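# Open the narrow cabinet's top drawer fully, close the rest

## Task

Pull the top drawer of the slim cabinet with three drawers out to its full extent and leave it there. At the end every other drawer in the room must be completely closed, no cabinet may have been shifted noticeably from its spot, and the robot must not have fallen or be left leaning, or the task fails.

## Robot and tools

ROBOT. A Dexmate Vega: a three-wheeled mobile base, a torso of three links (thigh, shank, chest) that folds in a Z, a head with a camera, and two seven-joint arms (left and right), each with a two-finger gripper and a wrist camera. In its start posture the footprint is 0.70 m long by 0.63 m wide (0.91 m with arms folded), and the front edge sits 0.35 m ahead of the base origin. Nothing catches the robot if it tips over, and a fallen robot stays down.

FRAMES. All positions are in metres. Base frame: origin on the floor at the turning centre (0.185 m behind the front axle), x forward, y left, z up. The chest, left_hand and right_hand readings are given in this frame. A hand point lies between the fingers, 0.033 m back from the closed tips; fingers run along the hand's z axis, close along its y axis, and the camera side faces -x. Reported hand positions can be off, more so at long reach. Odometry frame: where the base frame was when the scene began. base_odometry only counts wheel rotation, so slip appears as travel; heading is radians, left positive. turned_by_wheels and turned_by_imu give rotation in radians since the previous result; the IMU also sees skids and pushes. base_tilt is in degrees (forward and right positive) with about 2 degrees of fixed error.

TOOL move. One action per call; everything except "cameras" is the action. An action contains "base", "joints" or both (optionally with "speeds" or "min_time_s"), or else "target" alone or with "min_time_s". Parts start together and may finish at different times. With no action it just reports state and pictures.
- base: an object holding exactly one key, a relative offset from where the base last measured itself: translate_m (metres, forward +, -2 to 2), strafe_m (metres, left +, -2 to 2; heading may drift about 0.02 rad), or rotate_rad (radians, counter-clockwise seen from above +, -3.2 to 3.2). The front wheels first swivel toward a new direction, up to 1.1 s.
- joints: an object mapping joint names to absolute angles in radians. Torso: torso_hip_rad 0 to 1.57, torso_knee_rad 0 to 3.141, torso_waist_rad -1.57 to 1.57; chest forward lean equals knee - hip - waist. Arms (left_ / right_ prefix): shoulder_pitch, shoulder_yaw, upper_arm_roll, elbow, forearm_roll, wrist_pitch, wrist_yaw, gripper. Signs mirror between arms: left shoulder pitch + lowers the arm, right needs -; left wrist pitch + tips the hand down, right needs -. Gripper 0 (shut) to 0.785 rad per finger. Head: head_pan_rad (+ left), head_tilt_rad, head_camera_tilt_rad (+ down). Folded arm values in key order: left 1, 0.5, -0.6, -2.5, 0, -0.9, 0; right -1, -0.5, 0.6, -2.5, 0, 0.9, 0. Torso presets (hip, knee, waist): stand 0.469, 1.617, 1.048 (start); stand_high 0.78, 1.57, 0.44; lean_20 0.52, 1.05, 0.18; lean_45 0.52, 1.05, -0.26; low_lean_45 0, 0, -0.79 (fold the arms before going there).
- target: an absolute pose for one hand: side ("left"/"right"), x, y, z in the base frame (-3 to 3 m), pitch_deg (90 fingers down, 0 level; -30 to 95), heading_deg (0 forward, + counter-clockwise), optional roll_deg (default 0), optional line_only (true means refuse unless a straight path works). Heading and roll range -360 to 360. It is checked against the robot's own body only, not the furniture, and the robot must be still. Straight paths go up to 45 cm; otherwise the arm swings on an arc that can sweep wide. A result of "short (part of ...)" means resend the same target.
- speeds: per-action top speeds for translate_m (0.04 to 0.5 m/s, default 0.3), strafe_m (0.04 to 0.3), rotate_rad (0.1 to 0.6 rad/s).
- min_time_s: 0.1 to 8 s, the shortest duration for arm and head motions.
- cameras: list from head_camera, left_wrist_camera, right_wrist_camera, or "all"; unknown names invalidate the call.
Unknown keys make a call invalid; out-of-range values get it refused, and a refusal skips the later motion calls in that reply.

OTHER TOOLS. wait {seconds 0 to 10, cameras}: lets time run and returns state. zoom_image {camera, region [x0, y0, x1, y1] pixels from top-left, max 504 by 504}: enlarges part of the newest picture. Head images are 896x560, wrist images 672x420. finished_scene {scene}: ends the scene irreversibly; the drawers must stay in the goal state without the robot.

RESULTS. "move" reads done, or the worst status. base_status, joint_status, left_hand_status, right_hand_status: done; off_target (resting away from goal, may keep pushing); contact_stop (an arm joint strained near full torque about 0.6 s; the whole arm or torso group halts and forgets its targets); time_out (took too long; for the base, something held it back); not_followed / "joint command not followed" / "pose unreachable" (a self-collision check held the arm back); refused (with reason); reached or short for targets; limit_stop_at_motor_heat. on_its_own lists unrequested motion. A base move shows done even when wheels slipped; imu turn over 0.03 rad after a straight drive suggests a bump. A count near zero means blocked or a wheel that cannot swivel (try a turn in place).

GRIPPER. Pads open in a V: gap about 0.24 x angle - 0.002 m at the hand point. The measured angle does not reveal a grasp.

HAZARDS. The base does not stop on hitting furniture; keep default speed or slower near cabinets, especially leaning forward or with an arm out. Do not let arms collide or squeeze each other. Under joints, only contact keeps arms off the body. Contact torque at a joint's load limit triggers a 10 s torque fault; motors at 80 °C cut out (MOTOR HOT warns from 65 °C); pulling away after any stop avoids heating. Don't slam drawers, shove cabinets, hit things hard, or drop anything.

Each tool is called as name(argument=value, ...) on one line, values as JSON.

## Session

move(joints={"head_pan_rad": 0.0, "head_camera_tilt_rad": 0.35}, cameras=["head_camera"])

move(joints={"head_pan_rad": 1.4, "head_camera_tilt_rad": 0.35}, cameras=["head_camera"])

move(joints={"head_pan_rad": 2.6, "head_camera_tilt_rad": 0.35}, cameras=["head_camera"])

move(joints={"head_pan_rad": -2.6, "head_camera_tilt_rad": 0.35}, cameras=["head_camera"])

move(joints={"head_pan_rad": -1.4, "head_camera_tilt_rad": 0.35}, cameras=["head_camera"])

Scene clock: 0.90 s.
Joint torques (N m): left_arm=[5.02 -0.81 -0.49 -1.39 0.32 -1.82 -0.01] | right_arm=[-5.48 -0.42 0.54 -1.91 0.23 2.82 0.1]
Motor temperatures (°C): left_arm=[31 31 31 26 40 35 41] | right_arm=[30 27 33 31 36 36 33]
move: done
base_odometry: x=+0.000 y=+0.000 heading=+0.000
turned_by_wheels: +0.000
turned_by_imu: +0.000
base_tilt: forward=+0.1 right=+0.8
base_status: not commanded
joint_positions: torso_hip_rad=+0.469 torso_knee_rad=+1.617 torso_waist_rad=+1.048 left_shoulder_pitch_rad=+2.189 left_shoulder_yaw_rad=-0.007 left_upper_arm_roll_rad=+0.016 left_elbow_rad=-1.090 left_forearm_roll_rad=+0.013 left_wrist_pitch_rad=-0.515 left_wrist_yaw_rad=+0.020 left_gripper_rad=+0.005 right_shoulder_pitch_rad=-2.209 right_shoulder_yaw_rad=-0.016 right_upper_arm_roll_rad=+0.009 right_elbow_rad=-1.106 right_forearm_roll_rad=-0.010 right_wrist_pitch_rad=+0.494 right_wrist_yaw_rad=-0.018 right_gripper_rad=+0.005 head_pan_rad=+0.000 head_tilt_rad=+0.000 head_camera_tilt_rad=+0.350
joint_status: all done
chest: x=-0.0111 y=+0.0000 z=+1.4155 quat_wxyz=(+0.999, +0.000, +0.050, +0.000) (m; base frame)
left_hand: x=+0.1832 y=+0.2195 z=+0.6290 quat_wxyz=(+0.429, +0.002, +0.903, +0.000) pitch_deg=+39.1 heading_deg=-0.2 roll_deg=+0.1 back=up (m; base frame)
right_hand: x=+0.1700 y=-0.2462 z=+0.6246 quat_wxyz=(+0.418, -0.007, +0.908, -0.015) pitch_deg=+40.6 heading_deg=-1.6 roll_deg=-2.5 back=up (m; base frame)
pictures: head_camera

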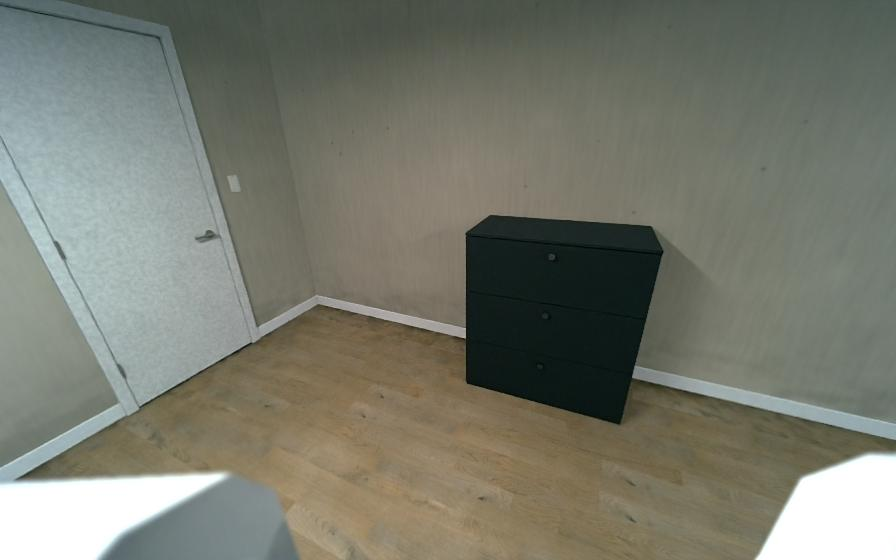

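Scene clock: 2.50 s.
Joint torques (N m): left_arm=[4.89 -1.35 -0.41 -2.94 0.33 -1.1 0.02] | right_arm=[-6.08 -1.94 0.62 -1.72 0.11 2.29 -0.09]
move: done
base_odometry: x=+0.000 y=+0.000 heading=+0.000
turned_by_wheels: +0.000
turned_by_imu: +0.000
base_tilt: forward=+0.1 right=+0.8
base_status: not commanded
joint_positions: torso_hip_rad=+0.469 torso_knee_rad=+1.617 torso_waist_rad=+1.048 left_shoulder_pitch_rad=+2.189 left_shoulder_yaw_rad=-0.007 left_upper_arm_roll_rad=+0.016 left_elbow_rad=-1.090 left_forearm_roll_rad=+0.013 left_wrist_pitch_rad=-0.515 left_wrist_yaw_rad=+0.020 left_gripper_rad=+0.005 right_shoulder_pitch_rad=-2.209 right_shoulder_yaw_rad=-0.016 right_upper_arm_roll_rad=+0.009 right_elbow_rad=-1.106 right_forearm_roll_rad=-0.010 right_wrist_pitch_rad=+0.494 right_wrist_yaw_rad=-0.018 right_gripper_rad=+0.005 head_pan_rad=+1.400 head_tilt_rad=+0.000 head_camera_tilt_rad=+0.350
joint_status: all done
chest: x=-0.0111 y=+0.0000 z=+1.4155 quat_wxyz=(+0.999, +0.000, +0.050, +0.000) (m; base frame)
left_hand: x=+0.1832 y=+0.2195 z=+0.6290 quat_wxyz=(+0.429, +0.002, +0.903, +0.000) pitch_deg=+39.1 heading_deg=-0.2 roll_deg=+0.1 back=up (m; base frame)
right_hand: x=+0.1700 y=-0.2462 z=+0.6246 quat_wxyz=(+0.418, -0.007, +0.908, -0.015) pitch_deg=+40.6 heading_deg=-1.6 roll_deg=-2.5 back=up (m; base frame)
pictures: head_camera

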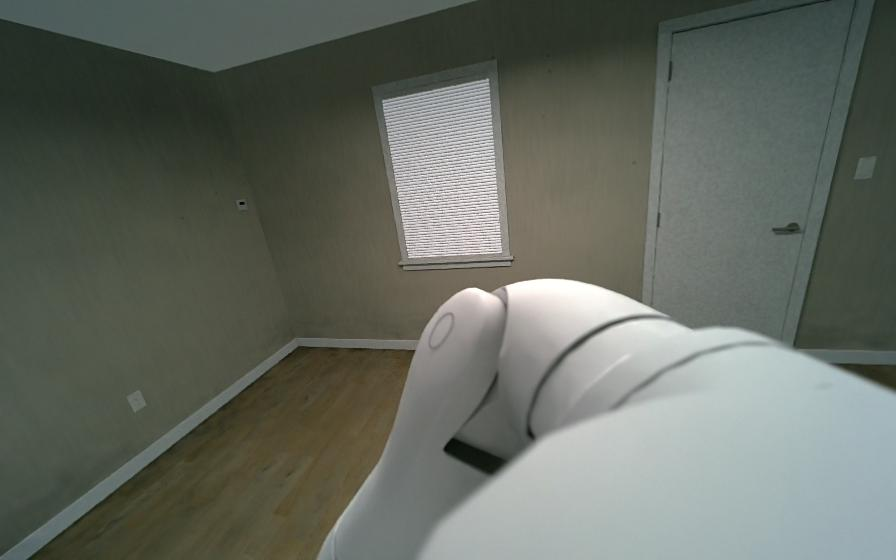

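Scene clock: 3.97 s.
Joint torques (N m): left_arm=[5.4 -0.43 -0.88 -2.92 0.26 -1.9 -0.07] | right_arm=[-5.83 -2.53 0.37 -2.13 0.12 1.34 -0.13]
move: done
base_odometry: x=+0.000 y=+0.000 heading=+0.000
turned_by_wheels: +0.000
turned_by_imu: +0.000
base_tilt: forward=+0.0 right=+0.7
base_status: not commanded
joint_positions: torso_hip_rad=+0.469 torso_knee_rad=+1.617 torso_waist_rad=+1.048 left_shoulder_pitch_rad=+2.189 left_shoulder_yaw_rad=-0.007 left_upper_arm_roll_rad=+0.016 left_elbow_rad=-1.090 left_forearm_roll_rad=+0.013 left_wrist_pitch_rad=-0.515 left_wrist_yaw_rad=+0.020 left_gripper_rad=+0.005 right_shoulder_pitch_rad=-2.209 right_shoulder_yaw_rad=-0.016 right_upper_arm_roll_rad=+0.009 right_elbow_rad=-1.106 right_forearm_roll_rad=-0.010 right_wrist_pitch_rad=+0.494 right_wrist_yaw_rad=-0.018 right_gripper_rad=+0.005 head_pan_rad=+2.600 head_tilt_rad=+0.000 head_camera_tilt_rad=+0.350
joint_status: all done
chest: x=-0.0111 y=+0.0000 z=+1.4155 quat_wxyz=(+0.999, +0.000, +0.050, +0.000) (m; base frame)
left_hand: x=+0.1832 y=+0.2195 z=+0.6290 quat_wxyz=(+0.429, +0.002, +0.903, +0.000) pitch_deg=+39.1 heading_deg=-0.2 roll_deg=+0.1 back=up (m; base frame)
right_hand: x=+0.1700 y=-0.2462 z=+0.6246 quat_wxyz=(+0.418, -0.007, +0.908, -0.015) pitch_deg=+40.6 heading_deg=-1.6 roll_deg=-2.5 back=up (m; base frame)
pictures: head_camera

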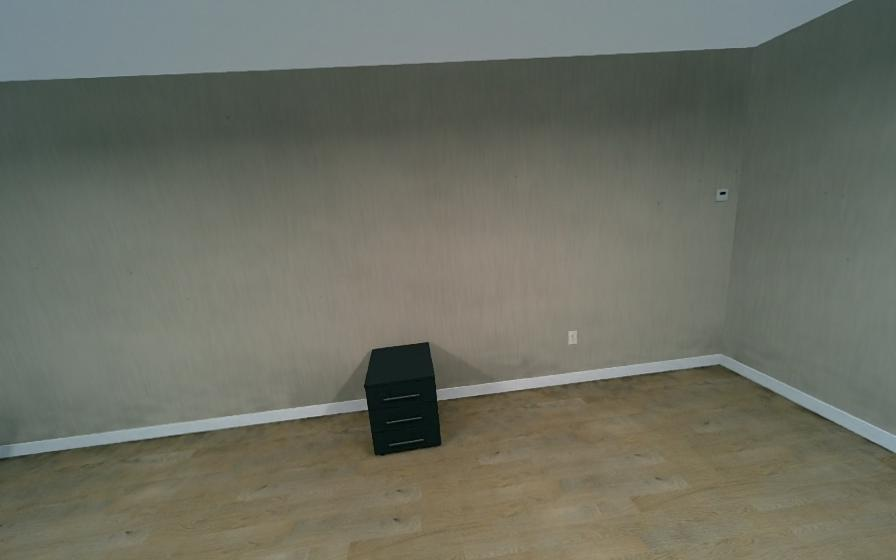

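Scene clock: 8.10 s.
Joint torques (N m): left_arm=[5.21 -0.9 -0.9 -2.18 0.21 -1.54 -0.22] | right_arm=[-6.52 -1.72 0.67 -2.19 0.16 1.55 -0.2]
move: done
base_odometry: x=+0.000 y=+0.000 heading=+0.000
turned_by_wheels: +0.000
turned_by_imu: +0.000
base_tilt: forward=+0.0 right=+0.8
base_status: not commanded
joint_positions: torso_hip_rad=+0.469 torso_knee_rad=+1.617 torso_waist_rad=+1.048 left_shoulder_pitch_rad=+2.189 left_shoulder_yaw_rad=-0.007 left_upper_arm_roll_rad=+0.016 left_elbow_rad=-1.090 left_forearm_roll_rad=+0.013 left_wrist_pitch_rad=-0.515 left_wrist_yaw_rad=+0.020 left_gripper_rad=+0.005 right_shoulder_pitch_rad=-2.209 right_shoulder_yaw_rad=-0.016 right_upper_arm_roll_rad=+0.009 right_elbow_rad=-1.106 right_forearm_roll_rad=-0.010 right_wrist_pitch_rad=+0.494 right_wrist_yaw_rad=-0.018 right_gripper_rad=+0.005 head_pan_rad=-2.600 head_tilt_rad=+0.000 head_camera_tilt_rad=+0.350
joint_status: all done
chest: x=-0.0111 y=+0.0000 z=+1.4155 quat_wxyz=(+0.999, +0.000, +0.050, +0.000) (m; base frame)
left_hand: x=+0.1832 y=+0.2195 z=+0.6290 quat_wxyz=(+0.429, +0.002, +0.903, +0.000) pitch_deg=+39.1 heading_deg=-0.2 roll_deg=+0.1 back=up (m; base frame)
right_hand: x=+0.1700 y=-0.2462 z=+0.6246 quat_wxyz=(+0.418, -0.007, +0.908, -0.015) pitch_deg=+40.6 heading_deg=-1.6 roll_deg=-2.5 back=up (m; base frame)
pictures: head_camera

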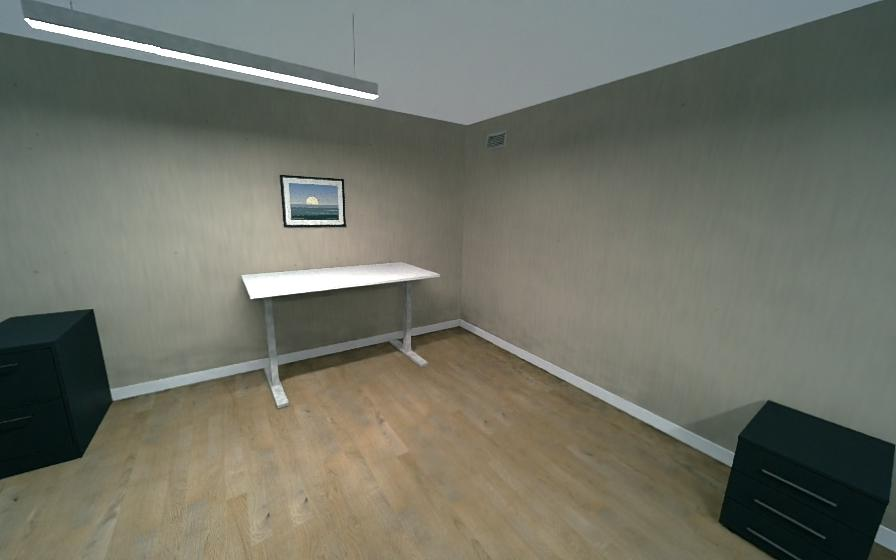

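Scene clock: 9.57 s.
Joint torques (N m): left_arm=[4.67 -0.86 -1.2 -3.43 0.26 -1.58 0.1] | right_arm=[-5.88 -0.6 0.4 -2.85 0.03 2.13 0]
move: done
base_odometry: x=+0.000 y=+0.000 heading=+0.000
turned_by_wheels: +0.000
turned_by_imu: +0.000
base_tilt: forward=+0.1 right=+0.8
base_status: not commanded
joint_positions: torso_hip_rad=+0.469 torso_knee_rad=+1.617 torso_waist_rad=+1.048 left_shoulder_pitch_rad=+2.189 left_shoulder_yaw_rad=-0.007 left_upper_arm_roll_rad=+0.016 left_elbow_rad=-1.090 left_forearm_roll_rad=+0.013 left_wrist_pitch_rad=-0.515 left_wrist_yaw_rad=+0.020 left_gripper_rad=+0.005 right_shoulder_pitch_rad=-2.209 right_shoulder_yaw_rad=-0.016 right_upper_arm_roll_rad=+0.009 right_elbow_rad=-1.106 right_forearm_roll_rad=-0.010 right_wrist_pitch_rad=+0.494 right_wrist_yaw_rad=-0.018 right_gripper_rad=+0.005 head_pan_rad=-1.400 head_tilt_rad=+0.000 head_camera_tilt_rad=+0.350
joint_status: all done
chest: x=-0.0111 y=+0.0000 z=+1.4155 quat_wxyz=(+0.999, +0.000, +0.050, +0.000) (m; base frame)
left_hand: x=+0.1832 y=+0.2195 z=+0.6290 quat_wxyz=(+0.429, +0.002, +0.903, +0.000) pitch_deg=+39.1 heading_deg=-0.2 roll_deg=+0.1 back=up (m; base frame)
right_hand: x=+0.1700 y=-0.2462 z=+0.6246 quat_wxyz=(+0.418, -0.007, +0.908, -0.015) pitch_deg=+40.6 heading_deg=-1.6 roll_deg=-2.5 back=up (m; base frame)
pictures: head_camera

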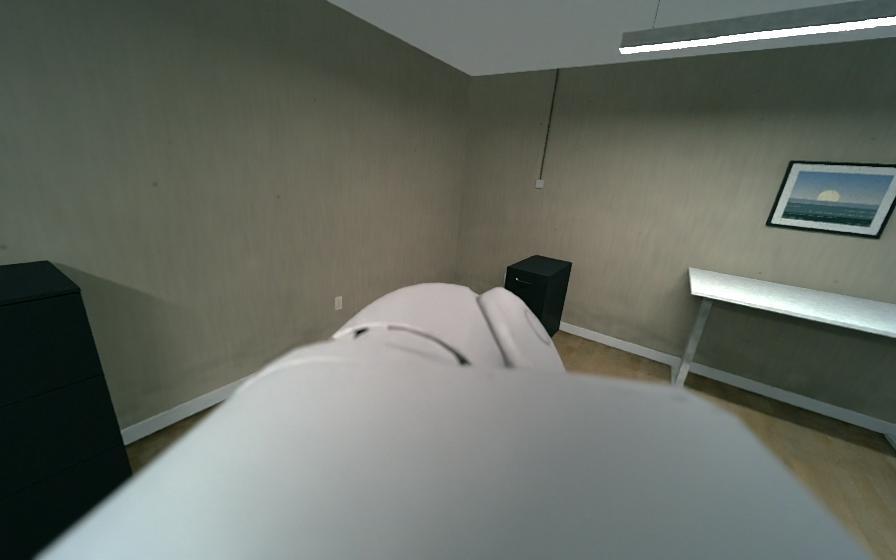

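move(base={"rotate_rad": 2.64}, joints={"head_pan_rad": 0, "head_camera_tilt_rad": 0.4, "torso_hip_rad": 0.2, "torso_knee_rad": 1.1, "torso_waist_rad": 0.7, "right_shoulder_pitch_rad": -1, "right_shoulder_yaw_rad": -0.5, "right_upper_arm_roll_rad": 0.6, "right_elbow_rad": -2.5, "right_forearm_roll_rad": 0, "right_wrist_pitch_rad": 0.9, "right_wrist_yaw_rad": 0, "left_shoulder_pitch_rad": 0.984, "left_shoulder_yaw_rad": -0.213, "left_upper_arm_roll_rad": -0.68, "left_elbow_rad": -1.289, "left_forearm_roll_rad": -1.113, "left_wrist_pitch_rad": 0.56, "left_wrist_yaw_rad": -0.068, "left_gripper_rad": 0.25}, cameras=["head_camera"])

Scene clock: 17.53 s.
Joint torques (N m): left_arm=[-27.29 -1.54 0.92 -7.67 -1.49 -0.14 -1.03] | right_arm=[21.19 -7.79 6.42 0.34 0.79 -1.97 -0.08]
move: done
base_odometry: x=+0.003 y=+0.000 heading=+2.648
turned_by_wheels: +2.648
turned_by_imu: +2.634
base_tilt: forward=+0.0 right=+0.8
base_status: done
joint_positions: torso_hip_rad=+0.200 torso_knee_rad=+1.100 torso_waist_rad=+0.700 left_shoulder_pitch_rad=+0.985 left_shoulder_yaw_rad=-0.213 left_upper_arm_roll_rad=-0.679 left_elbow_rad=-1.289 left_forearm_roll_rad=-1.112 left_wrist_pitch_rad=+0.559 left_wrist_yaw_rad=-0.068 left_gripper_rad=+0.250 right_shoulder_pitch_rad=-1.004 right_shoulder_yaw_rad=-0.498 right_upper_arm_roll_rad=+0.598 right_elbow_rad=-2.496 right_forearm_roll_rad=+0.000 right_wrist_pitch_rad=+0.899 right_wrist_yaw_rad=+0.000 right_gripper_rad=+0.005 head_pan_rad=+0.000 head_tilt_rad=+0.000 head_camera_tilt_rad=+0.400
joint_status: all done
chest: x=-0.0092 y=+0.0000 z=+1.2898 quat_wxyz=(+0.995, +0.000, +0.100, +0.000) (m; base frame)
left_hand: x=+0.7696 y=+0.3362 z=+0.9329 quat_wxyz=(+0.491, -0.509, +0.510, -0.490) pitch_deg=+2.2 heading_deg=+0.0 roll_deg=-89.9 (m; base frame)
right_hand: x=+0.0254 y=-0.1728 z=+1.5723 quat_wxyz=(+0.860, -0.219, -0.352, -0.298) pitch_deg=-41.0 heading_deg=+129.0 roll_deg=+12.8 back=down (m; base frame)
pictures: head_camera

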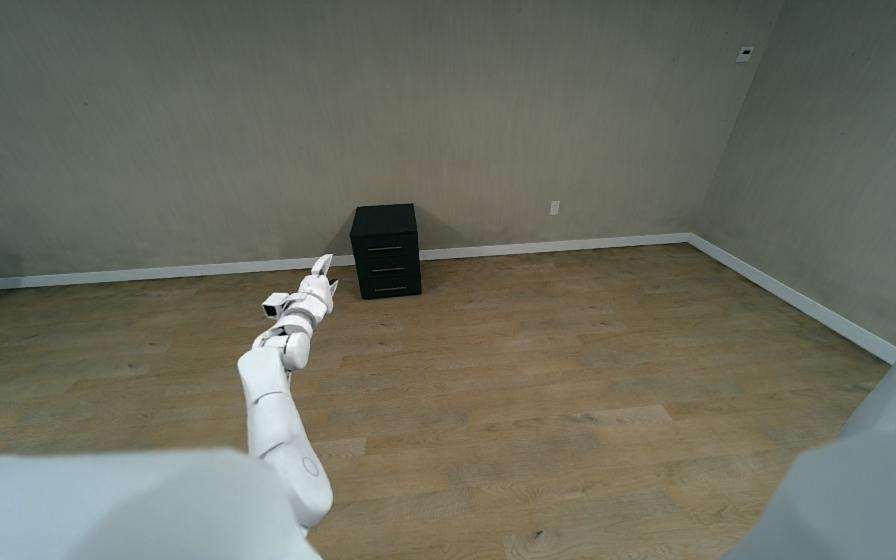

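move(base={"translate_m": 1.05}, joints={"torso_hip_rad": 0.0, "torso_knee_rad": 0.5, "torso_waist_rad": -0.1, "head_camera_tilt_rad": 0.3}, cameras=["head_camera"])

move(base={"rotate_rad": 0.14}, cameras=["head_camera", "left_wrist_camera"])

Scene clock: 23.90 s.
Joint torques (N m): left_arm=[-17.17 -0.99 -0.46 -5.43 -1.3 0.43 -1.14] | right_arm=[18.1 -6.88 7.01 -1.77 0.89 -1.27 -0.5]
move: done
base_odometry: x=-0.922 y=+0.496 heading=+2.649
turned_by_wheels: +0.001
turned_by_imu: +0.000
base_tilt: forward=+0.1 right=+0.7
base_status: done
joint_positions: torso_hip_rad=+0.001 torso_knee_rad=+0.500 torso_waist_rad=-0.100 left_shoulder_pitch_rad=+0.984 left_shoulder_yaw_rad=-0.213 left_upper_arm_roll_rad=-0.680 left_elbow_rad=-1.289 left_forearm_roll_rad=-1.113 left_wrist_pitch_rad=+0.560 left_wrist_yaw_rad=-0.068 left_gripper_rad=+0.250 right_shoulder_pitch_rad=-1.000 right_shoulder_yaw_rad=-0.500 right_upper_arm_roll_rad=+0.600 right_elbow_rad=-2.500 right_forearm_roll_rad=+0.000 right_wrist_pitch_rad=+0.900 right_wrist_yaw_rad=+0.000 right_gripper_rad=+0.005 head_pan_rad=+0.000 head_tilt_rad=+0.000 head_camera_tilt_rad=+0.300
joint_status: all done
chest: x=+0.0528 y=+0.0000 z=+1.0669 quat_wxyz=(+0.955, +0.000, +0.295, +0.000) (m; base frame)
left_hand: x=+0.6320 y=+0.3362 z=+0.4359 quat_wxyz=(+0.380, -0.596, +0.597, -0.380) pitch_deg=+25.0 heading_deg=+0.0 roll_deg=-90.0 (m; base frame)
right_hand: x=+0.1916 y=-0.1712 z=+1.3138 quat_wxyz=(+0.911, -0.275, -0.178, -0.249) pitch_deg=-51.7 heading_deg=+107.7 roll_deg=+41.7 back=down (m; base frame)
pictures: head_camera

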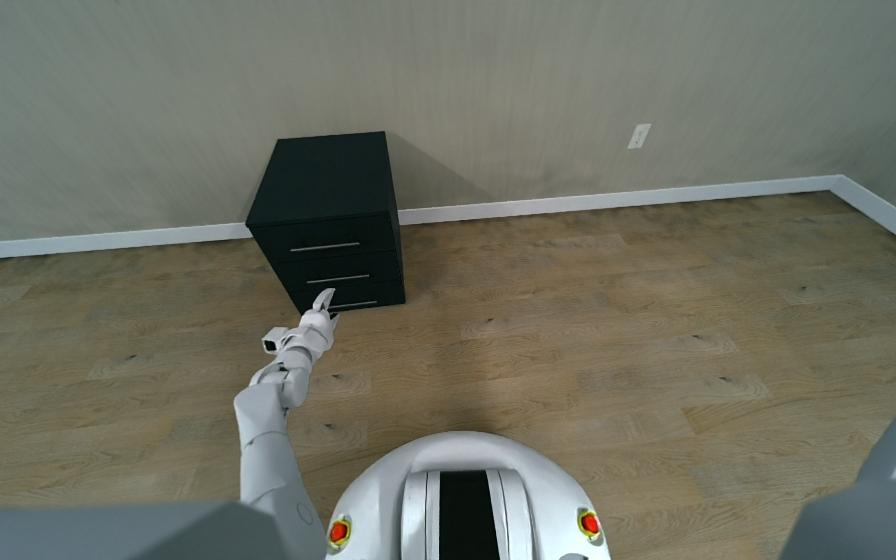

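Scene clock: 25.43 s.
Joint torques (N m): left_arm=[-16.67 0.48 -1.23 -6.31 -1.11 0.11 -1.06] | right_arm=[19.64 -6.78 7.64 -1.72 0.88 -1.22 -0.58]
move: done
base_odometry: x=-0.922 y=+0.496 heading=+2.789
turned_by_wheels: +0.140
turned_by_imu: +0.141
base_tilt: forward=+0.1 right=+0.8
base_status: done
joint_positions: torso_hip_rad=+0.001 torso_knee_rad=+0.500 torso_waist_rad=-0.100 left_shoulder_pitch_rad=+0.984 left_shoulder_yaw_rad=-0.213 left_upper_arm_roll_rad=-0.680 left_elbow_rad=-1.289 left_forearm_roll_rad=-1.113 left_wrist_pitch_rad=+0.560 left_wrist_yaw_rad=-0.068 left_gripper_rad=+0.250 right_shoulder_pitch_rad=-1.000 right_shoulder_yaw_rad=-0.500 right_upper_arm_roll_rad=+0.600 right_elbow_rad=-2.500 right_forearm_roll_rad=+0.000 right_wrist_pitch_rad=+0.900 right_wrist_yaw_rad=+0.000 right_gripper_rad=+0.005 head_pan_rad=+0.000 head_tilt_rad=+0.000 head_camera_tilt_rad=+0.300
joint_status: not commanded
chest: x=+0.0528 y=+0.0000 z=+1.0669 quat_wxyz=(+0.955, +0.000, +0.295, +0.000) (m; base frame)
left_hand: x=+0.6320 y=+0.3362 z=+0.4359 quat_wxyz=(+0.380, -0.596, +0.597, -0.380) pitch_deg=+25.0 heading_deg=+0.0 roll_deg=-90.0 (m; base frame)
right_hand: x=+0.1916 y=-0.1712 z=+1.3138 quat_wxyz=(+0.911, -0.275, -0.178, -0.249) pitch_deg=-51.7 heading_deg=+107.7 roll_deg=+41.7 back=down (m; base frame)
pictures: head_camera, left_wrist_camera

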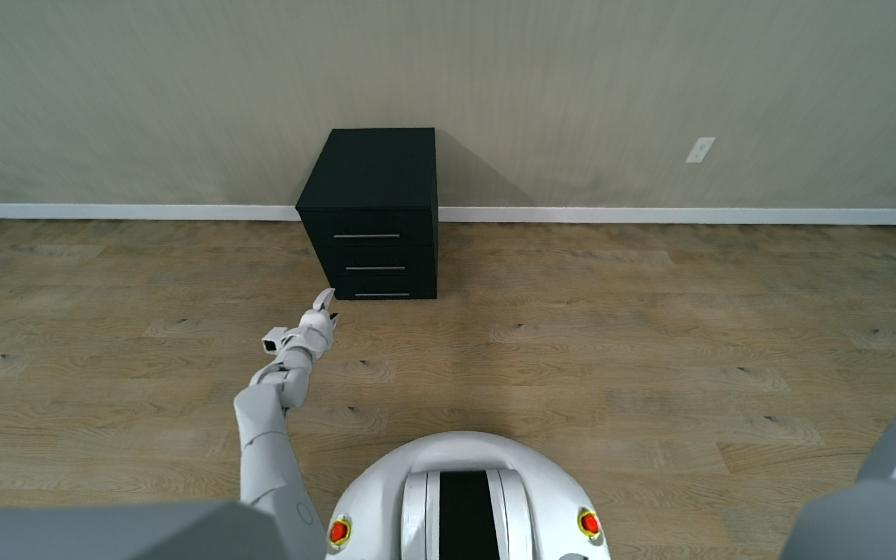

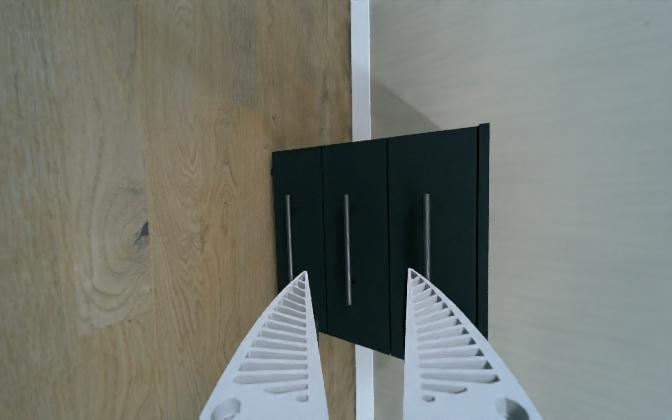

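move(target={"side": "left", "x": 0.632, "y": 0.29, "z": 0.436, "pitch_deg": 25, "heading_deg": 0, "roll_deg": -90, "line_only": true}, cameras=[])

move(base={"translate_m": 0.27}, joints={"left_gripper_rad": 0.18}, cameras=["head_camera", "left_wrist_camera"])

zoom_image(camera="head_camera", region=[240, 240, 440, 370])

Scene clock: 28.07 s.
Joint torques (N m): left_arm=[-7.05 -3 4.79 -6.94 -0.65 -0.92 -0.81] | right_arm=[18.65 -8.35 7.13 -1.41 0.89 -1.14 -0.84]
move: done
base_odometry: x=-0.922 y=+0.496 heading=+2.789
turned_by_wheels: +0.000
turned_by_imu: +0.000
base_tilt: forward=+0.1 right=+0.7
base_status: not commanded
joint_positions: torso_hip_rad=+0.001 torso_knee_rad=+0.500 torso_waist_rad=-0.100 left_shoulder_pitch_rad=+1.016 left_shoulder_yaw_rad=-0.305 left_upper_arm_roll_rad=-0.628 left_elbow_rad=-1.342 left_forearm_roll_rad=-1.073 left_wrist_pitch_rad=+0.498 left_wrist_yaw_rad=-0.065 left_gripper_rad=+0.250 right_shoulder_pitch_rad=-1.000 right_shoulder_yaw_rad=-0.500 right_upper_arm_roll_rad=+0.600 right_elbow_rad=-2.500 right_forearm_roll_rad=+0.000 right_wrist_pitch_rad=+0.900 right_wrist_yaw_rad=+0.000 right_gripper_rad=+0.005 head_pan_rad=+0.000 head_tilt_rad=+0.000 head_camera_tilt_rad=+0.300
joint_status: not commanded
chest: x=+0.0528 y=+0.0000 z=+1.0669 quat_wxyz=(+0.955, +0.000, +0.295, +0.000) (m; base frame)
left_hand: x=+0.6320 y=+0.2919 z=+0.4358 quat_wxyz=(+0.380, -0.596, +0.596, -0.380) pitch_deg=+25.0 heading_deg=+0.0 roll_deg=-90.0 (m; base frame)
left_hand_status: reached (straight line, planned for 0.6 s): 2 mm and 0.0 deg off.
right_hand: x=+0.1916 y=-0.1712 z=+1.3138 quat_wxyz=(+0.911, -0.275, -0.178, -0.249) pitch_deg=-51.7 heading_deg=+107.7 roll_deg=+41.7 back=down (m; base frame)
pictures: none
No camera images: "cameras" was empty.

Scene clock: 30.77 s.
Joint torques (N m): left_arm=[-7.25 -2.01 5.32 -6.45 -0.77 0.28 -0.64] | right_arm=[18.62 -7.2 6.5 -1.75 0.78 -1.2 -0.67]
move: done
base_odometry: x=-1.176 y=+0.589 heading=+2.790
turned_by_wheels: +0.001
turned_by_imu: +0.000
base_tilt: forward=+0.0 right=+0.8
base_status: done
joint_positions: torso_hip_rad=+0.001 torso_knee_rad=+0.500 torso_waist_rad=-0.100 left_shoulder_pitch_rad=+1.017 left_shoulder_yaw_rad=-0.309 left_upper_arm_roll_rad=-0.626 left_elbow_rad=-1.344 left_forearm_roll_rad=-1.071 left_wrist_pitch_rad=+0.496 left_wrist_yaw_rad=-0.065 left_gripper_rad=+0.180 right_shoulder_pitch_rad=-1.000 right_shoulder_yaw_rad=-0.500 right_upper_arm_roll_rad=+0.600 right_elbow_rad=-2.500 right_forearm_roll_rad=+0.000 right_wrist_pitch_rad=+0.900 right_wrist_yaw_rad=+0.000 right_gripper_rad=+0.005 head_pan_rad=+0.000 head_tilt_rad=+0.000 head_camera_tilt_rad=+0.300
joint_status: all done
chest: x=+0.0528 y=+0.0000 z=+1.0669 quat_wxyz=(+0.955, +0.000, +0.295, +0.000) (m; base frame)
left_hand: x=+0.6320 y=+0.2901 z=+0.4359 quat_wxyz=(+0.380, -0.596, +0.596, -0.380) pitch_deg=+25.0 heading_deg=+0.0 roll_deg=-90.0 (m; base frame)
right_hand: x=+0.1916 y=-0.1712 z=+1.3138 quat_wxyz=(+0.911, -0.275, -0.178, -0.249) pitch_deg=-51.7 heading_deg=+107.7 roll_deg=+41.7 back=down (m; base frame)
pictures: head_camera, left_wrist_camera

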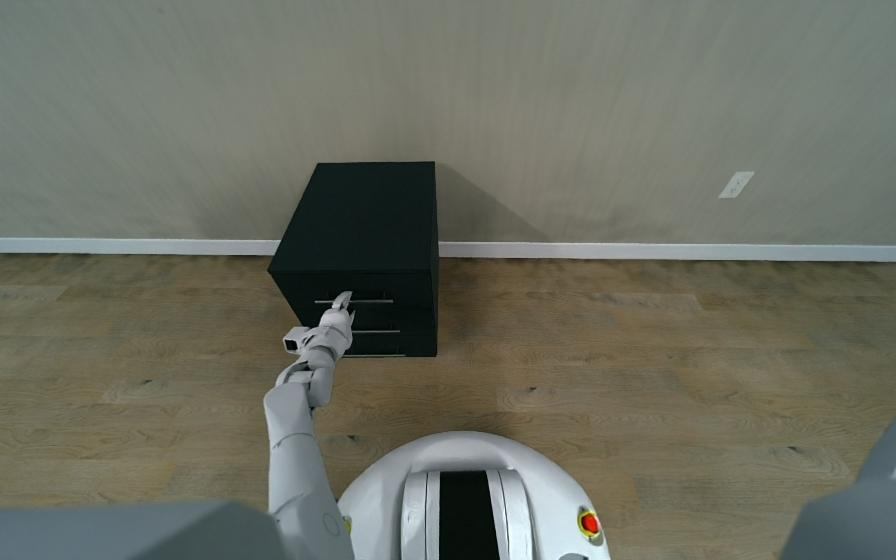

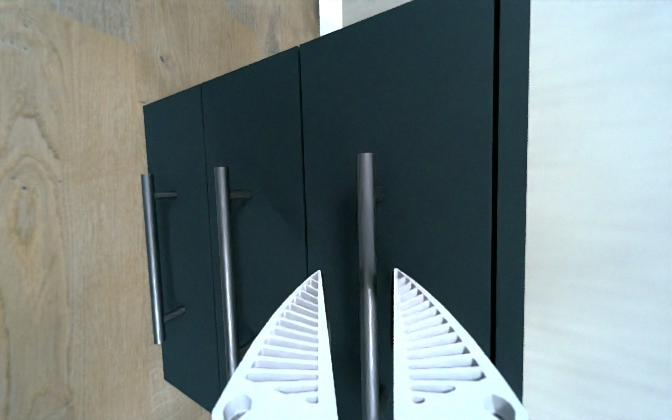

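Scaled by 2.520 from the camera's 896x560 image, which has a finer 960x600 frame.

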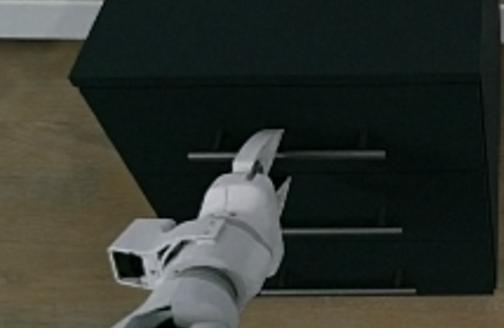

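move(target={"side": "left", "x": 0.65, "y": 0.29, "z": 0.436, "pitch_deg": 25, "heading_deg": 0, "roll_deg": -90, "line_only": true}, cameras=["left_wrist_camera"])

move(joints={"left_gripper_rad": 0.0}, cameras=["left_wrist_camera"])

Scene clock: 32.47 s.
Joint torques (N m): left_arm=[-24.11 3 1.55 -5.23 -0.2 -0.76 -0.29] | right_arm=[19.13 -8.2 7.49 -1.26 0.7 -1.1 -0.66]
move: done
base_odometry: x=-1.176 y=+0.589 heading=+2.790
turned_by_wheels: +0.000
turned_by_imu: +0.000
base_tilt: forward=+0.1 right=+0.8
base_status: not commanded
joint_positions: torso_hip_rad=+0.001 torso_knee_rad=+0.500 torso_waist_rad=-0.100 left_shoulder_pitch_rad=+0.969 left_shoulder_yaw_rad=-0.291 left_upper_arm_roll_rad=-0.627 left_elbow_rad=-1.287 left_forearm_roll_rad=-1.062 left_wrist_pitch_rad=+0.477 left_wrist_yaw_rad=-0.067 left_gripper_rad=+0.180 right_shoulder_pitch_rad=-1.000 right_shoulder_yaw_rad=-0.500 right_upper_arm_roll_rad=+0.600 right_elbow_rad=-2.500 right_forearm_roll_rad=+0.000 right_wrist_pitch_rad=+0.900 right_wrist_yaw_rad=+0.000 right_gripper_rad=+0.005 head_pan_rad=+0.000 head_tilt_rad=+0.000 head_camera_tilt_rad=+0.300
joint_status: not commanded
chest: x=+0.0527 y=+0.0000 z=+1.0669 quat_wxyz=(+0.955, +0.000, +0.295, +0.000) (m; base frame)
left_hand: x=+0.6487 y=+0.2899 z=+0.4359 quat_wxyz=(+0.380, -0.596, +0.596, -0.380) pitch_deg=+25.0 heading_deg=+0.0 roll_deg=+90.0 (m; base frame)
left_hand_status: reached (straight line, planned for 0.5 s): 1 mm and 0.0 deg off.
right_hand: x=+0.1914 y=-0.1712 z=+1.3138 quat_wxyz=(+0.911, -0.275, -0.179, -0.249) pitch_deg=-51.7 heading_deg=+107.7 roll_deg=+41.7 back=down (m; base frame)
pictures: left_wrist_camera

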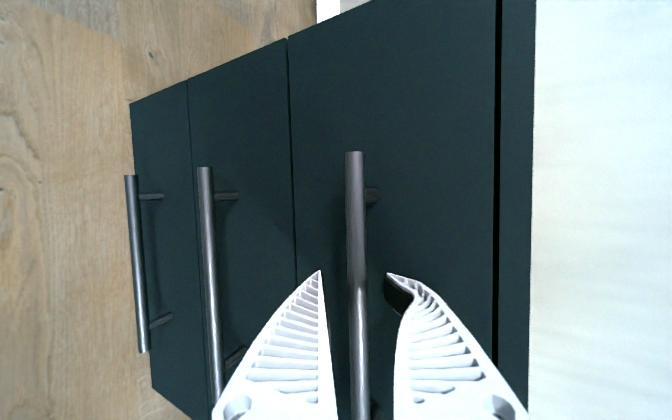

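Scene clock: 33.17 s.
Joint torques (N m): left_arm=[-17.62 2.02 1.25 -4.66 -0.81 0.29 -0.86] | right_arm=[18.84 -7.13 7 -1.75 0.93 -0.63 -0.73]
move: done
base_odometry: x=-1.176 y=+0.589 heading=+2.790
turned_by_wheels: +0.000
turned_by_imu: +0.000
base_tilt: forward=+0.1 right=+0.8
base_status: not commanded
joint_positions: torso_hip_rad=+0.001 torso_knee_rad=+0.500 torso_waist_rad=-0.100 left_shoulder_pitch_rad=+0.966 left_shoulder_yaw_rad=-0.290 left_upper_arm_roll_rad=-0.627 left_elbow_rad=-1.283 left_forearm_roll_rad=-1.061 left_wrist_pitch_rad=+0.476 left_wrist_yaw_rad=-0.067 left_gripper_rad=+0.000 right_shoulder_pitch_rad=-1.000 right_shoulder_yaw_rad=-0.500 right_upper_arm_roll_rad=+0.600 right_elbow_rad=-2.500 right_forearm_roll_rad=+0.000 right_wrist_pitch_rad=+0.900 right_wrist_yaw_rad=+0.000 right_gripper_rad=+0.005 head_pan_rad=+0.000 head_tilt_rad=+0.000 head_camera_tilt_rad=+0.300
joint_status: all done
chest: x=+0.0527 y=+0.0000 z=+1.0669 quat_wxyz=(+0.955, +0.000, +0.295, +0.000) (m; base frame)
left_hand: x=+0.6497 y=+0.2899 z=+0.4358 quat_wxyz=(+0.380, -0.596, +0.596, -0.380) pitch_deg=+25.0 heading_deg=+0.0 roll_deg=+90.0 (m; base frame)
right_hand: x=+0.1915 y=-0.1712 z=+1.3138 quat_wxyz=(+0.911, -0.275, -0.179, -0.249) pitch_deg=-51.7 heading_deg=+107.7 roll_deg=+41.7 back=down (m; base frame)
pictures: left_wrist_camera

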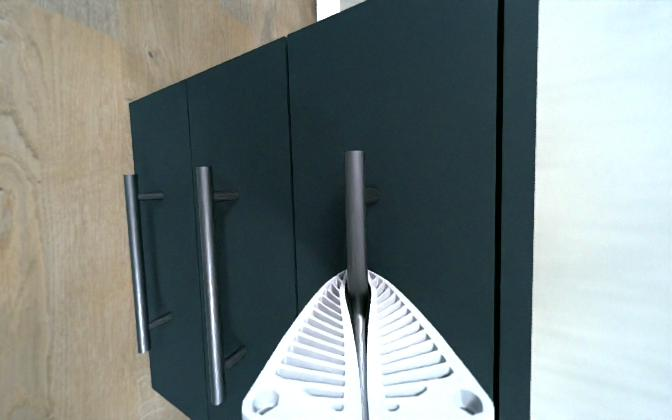

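move(base={"translate_m": -0.33}, speeds={"translate_m": 0.15}, cameras=["head_camera", "left_wrist_camera"])

move(base={"translate_m": -0.06}, speeds={"translate_m": 0.06}, cameras=["head_camera", "left_wrist_camera"])

Scene clock: 36.80 s.
Joint torques (N m): left_arm=[-13.71 -2.35 5.35 -3.49 -0.97 2.67 -1.18] | right_arm=[19.42 -7.28 7.38 -2.49 0.81 -1.65 -0.66]
move: done
base_odometry: x=-0.866 y=+0.476 heading=+2.791
turned_by_wheels: +0.001
turned_by_imu: +0.002
base_tilt: forward=+0.1 right=+0.8
base_status: done
joint_positions: torso_hip_rad=+0.001 torso_knee_rad=+0.500 torso_waist_rad=-0.100 left_shoulder_pitch_rad=+0.966 left_shoulder_yaw_rad=-0.290 left_upper_arm_roll_rad=-0.627 left_elbow_rad=-1.283 left_forearm_roll_rad=-1.061 left_wrist_pitch_rad=+0.475 left_wrist_yaw_rad=-0.067 left_gripper_rad=+0.000 right_shoulder_pitch_rad=-1.000 right_shoulder_yaw_rad=-0.500 right_upper_arm_roll_rad=+0.600 right_elbow_rad=-2.500 right_forearm_roll_rad=+0.000 right_wrist_pitch_rad=+0.900 right_wrist_yaw_rad=+0.000 right_gripper_rad=+0.005 head_pan_rad=+0.000 head_tilt_rad=+0.000 head_camera_tilt_rad=+0.300
joint_status: not commanded
chest: x=+0.0527 y=+0.0000 z=+1.0669 quat_wxyz=(+0.955, +0.000, +0.295, +0.000) (m; base frame)
left_hand: x=+0.6498 y=+0.2905 z=+0.4358 quat_wxyz=(+0.380, -0.597, +0.596, -0.380) pitch_deg=+25.0 heading_deg=+0.1 roll_deg=-90.0 (m; base frame)
right_hand: x=+0.1915 y=-0.1712 z=+1.3137 quat_wxyz=(+0.911, -0.275, -0.178, -0.249) pitch_deg=-51.7 heading_deg=+107.7 roll_deg=+41.7 back=down (m; base frame)
pictures: head_camera, left_wrist_camera

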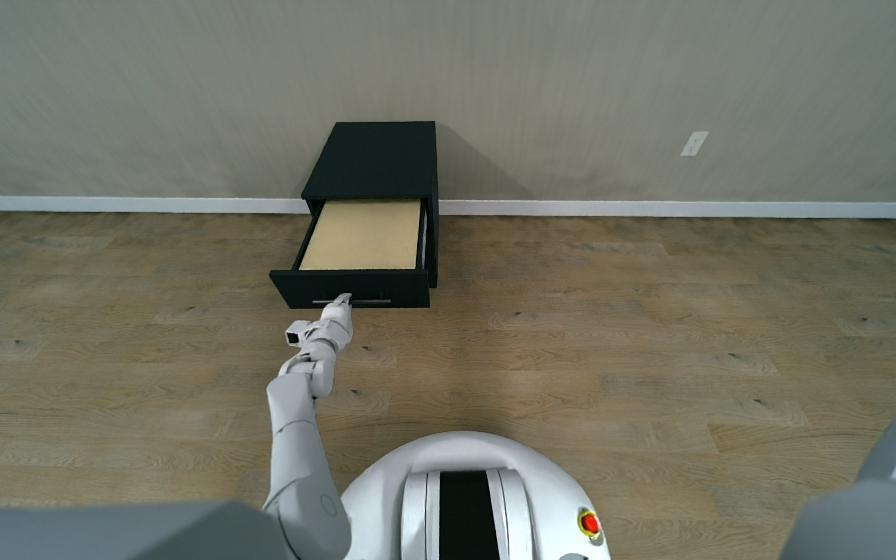

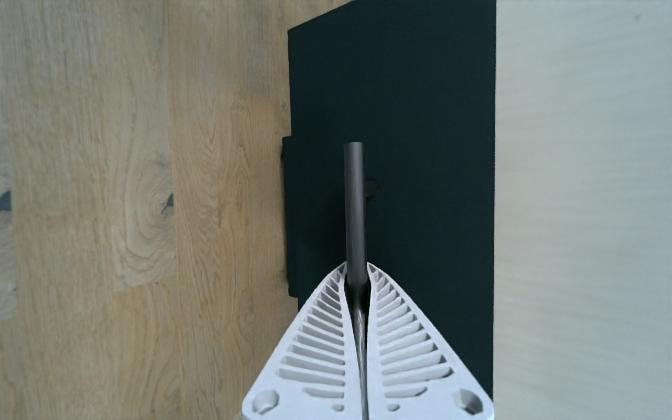

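Scene clock: 38.40 s.
Joint torques (N m): left_arm=[-6.74 -3.63 3.29 -1.02 0.53 0.77 0.64] | right_arm=[18.55 -7.85 7.16 -1.01 0.94 -1.38 -0.7]
move: done
base_odometry: x=-0.809 y=+0.456 heading=+2.792
turned_by_wheels: +0.001
turned_by_imu: +0.001
base_tilt: forward=+0.0 right=+0.8
base_status: done
joint_positions: torso_hip_rad=+0.001 torso_knee_rad=+0.500 torso_waist_rad=-0.100 left_shoulder_pitch_rad=+0.966 left_shoulder_yaw_rad=-0.290 left_upper_arm_roll_rad=-0.627 left_elbow_rad=-1.283 left_forearm_roll_rad=-1.061 left_wrist_pitch_rad=+0.475 left_wrist_yaw_rad=-0.067 left_gripper_rad=+0.000 right_shoulder_pitch_rad=-1.000 right_shoulder_yaw_rad=-0.500 right_upper_arm_roll_rad=+0.600 right_elbow_rad=-2.500 right_forearm_roll_rad=+0.000 right_wrist_pitch_rad=+0.900 right_wrist_yaw_rad=+0.000 right_gripper_rad=+0.005 head_pan_rad=+0.000 head_tilt_rad=+0.000 head_camera_tilt_rad=+0.300
joint_status: not commanded
chest: x=+0.0527 y=+0.0000 z=+1.0669 quat_wxyz=(+0.955, +0.000, +0.295, +0.000) (m; base frame)
left_hand: x=+0.6503 y=+0.2903 z=+0.4365 quat_wxyz=(+0.380, -0.596, +0.596, -0.380) pitch_deg=+24.9 heading_deg=+0.0 roll_deg=-90.0 (m; base frame)
right_hand: x=+0.1915 y=-0.1712 z=+1.3138 quat_wxyz=(+0.911, -0.275, -0.179, -0.249) pitch_deg=-51.7 heading_deg=+107.7 roll_deg=+41.7 back=down (m; base frame)
pictures: head_camera, left_wrist_camera

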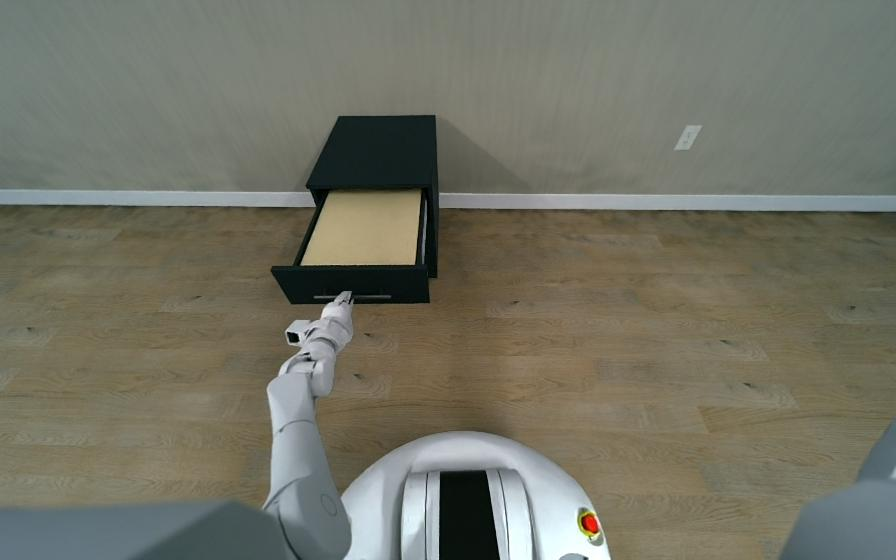

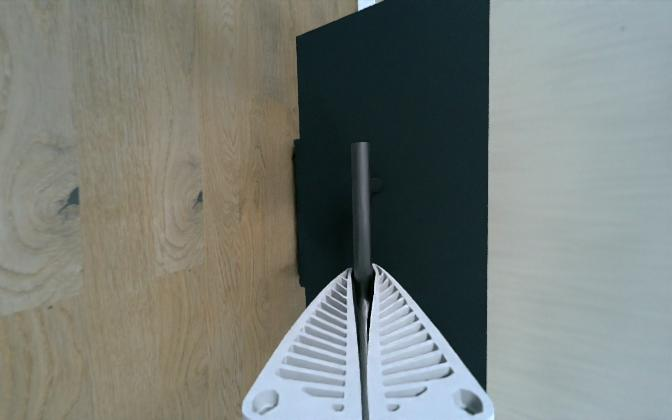

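move(base={"translate_m": -0.03}, speeds={"translate_m": 0.05}, joints={"head_pan_rad": 2.5, "head_camera_tilt_rad": 0.75}, cameras=["head_camera", "left_wrist_camera"])

zoom_image(camera="head_camera", region=[0, 100, 500, 560])

zoom_image(camera="head_camera", region=[450, 100, 896, 560])

Scene clock: 41.23 s.
Joint torques (N m): left_arm=[-8.75 -1.01 0.88 -5.51 -0.51 -0.14 -0.81] | right_arm=[18.44 -6.86 6.92 -2.34 0.93 -1.42 -0.69]
move: done
base_odometry: x=-0.781 y=+0.446 heading=+2.793
turned_by_wheels: +0.001
turned_by_imu: +0.001
base_tilt: forward=+0.0 right=+0.8
base_status: done
joint_positions: torso_hip_rad=+0.001 torso_knee_rad=+0.500 torso_waist_rad=-0.100 left_shoulder_pitch_rad=+0.966 left_shoulder_yaw_rad=-0.290 left_upper_arm_roll_rad=-0.627 left_elbow_rad=-1.283 left_forearm_roll_rad=-1.061 left_wrist_pitch_rad=+0.476 left_wrist_yaw_rad=-0.067 left_gripper_rad=+0.000 right_shoulder_pitch_rad=-1.000 right_shoulder_yaw_rad=-0.500 right_upper_arm_roll_rad=+0.600 right_elbow_rad=-2.500 right_forearm_roll_rad=+0.000 right_wrist_pitch_rad=+0.900 right_wrist_yaw_rad=+0.000 right_gripper_rad=+0.005 head_pan_rad=+2.500 head_tilt_rad=+0.000 head_camera_tilt_rad=+0.750
joint_status: all done
chest: x=+0.0527 y=+0.0000 z=+1.0669 quat_wxyz=(+0.955, +0.000, +0.295, +0.000) (m; base frame)
left_hand: x=+0.6501 y=+0.2900 z=+0.4361 quat_wxyz=(+0.380, -0.596, +0.596, -0.380) pitch_deg=+25.0 heading_deg=+0.0 roll_deg=-90.0 (m; base frame)
right_hand: x=+0.1915 y=-0.1712 z=+1.3138 quat_wxyz=(+0.911, -0.275, -0.179, -0.249) pitch_deg=-51.7 heading_deg=+107.7 roll_deg=+41.7 back=down (m; base frame)
pictures: head_camera, left_wrist_camera

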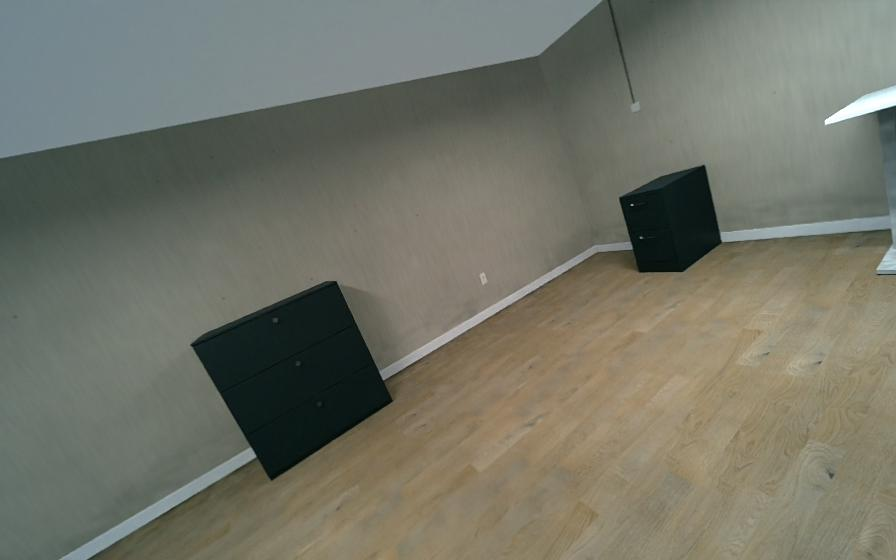

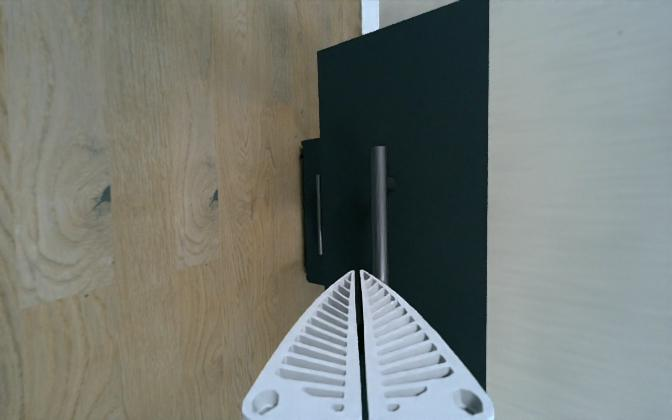

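Scaled by 1.008 from the camera's 896x560 image, which has a finer 960x600 frame.

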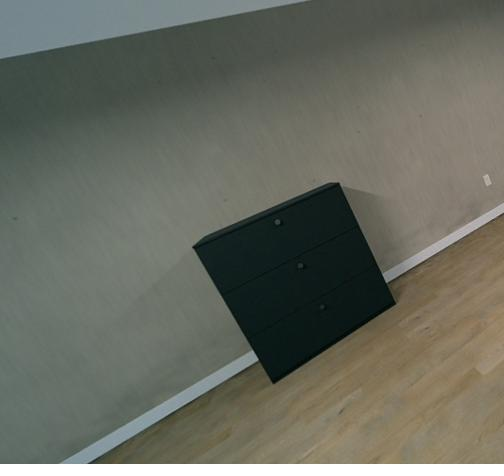

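Scaled by 1.096 from the camera's 896x560 image, which has a finer 960x600 frame.

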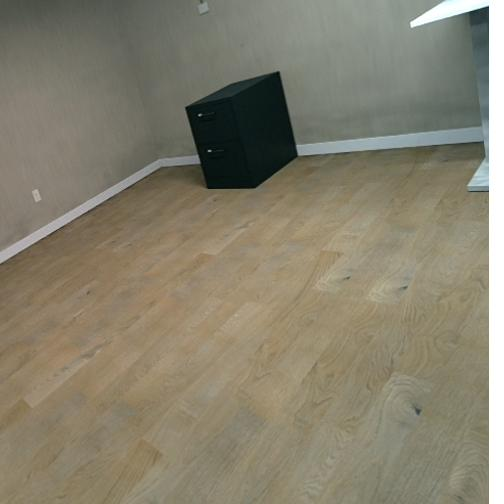

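zoom_image(camera="head_camera", region=[180, 270, 400, 490])

zoom_image(camera="head_camera", region=[610, 155, 730, 280])

Scaled by 2.291 from the camera's 896x560 image, which has a finer 960x600 frame.

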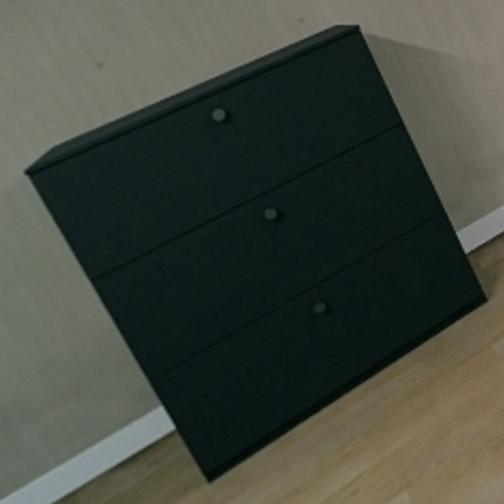

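Scaled by 4.032 from the camera's 896x560 image, which has a finer 960x600 frame.

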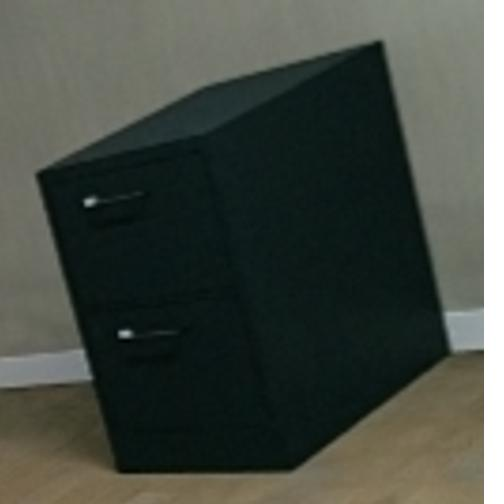

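finished_scene(scene=2)

The scene is finished: the task was done.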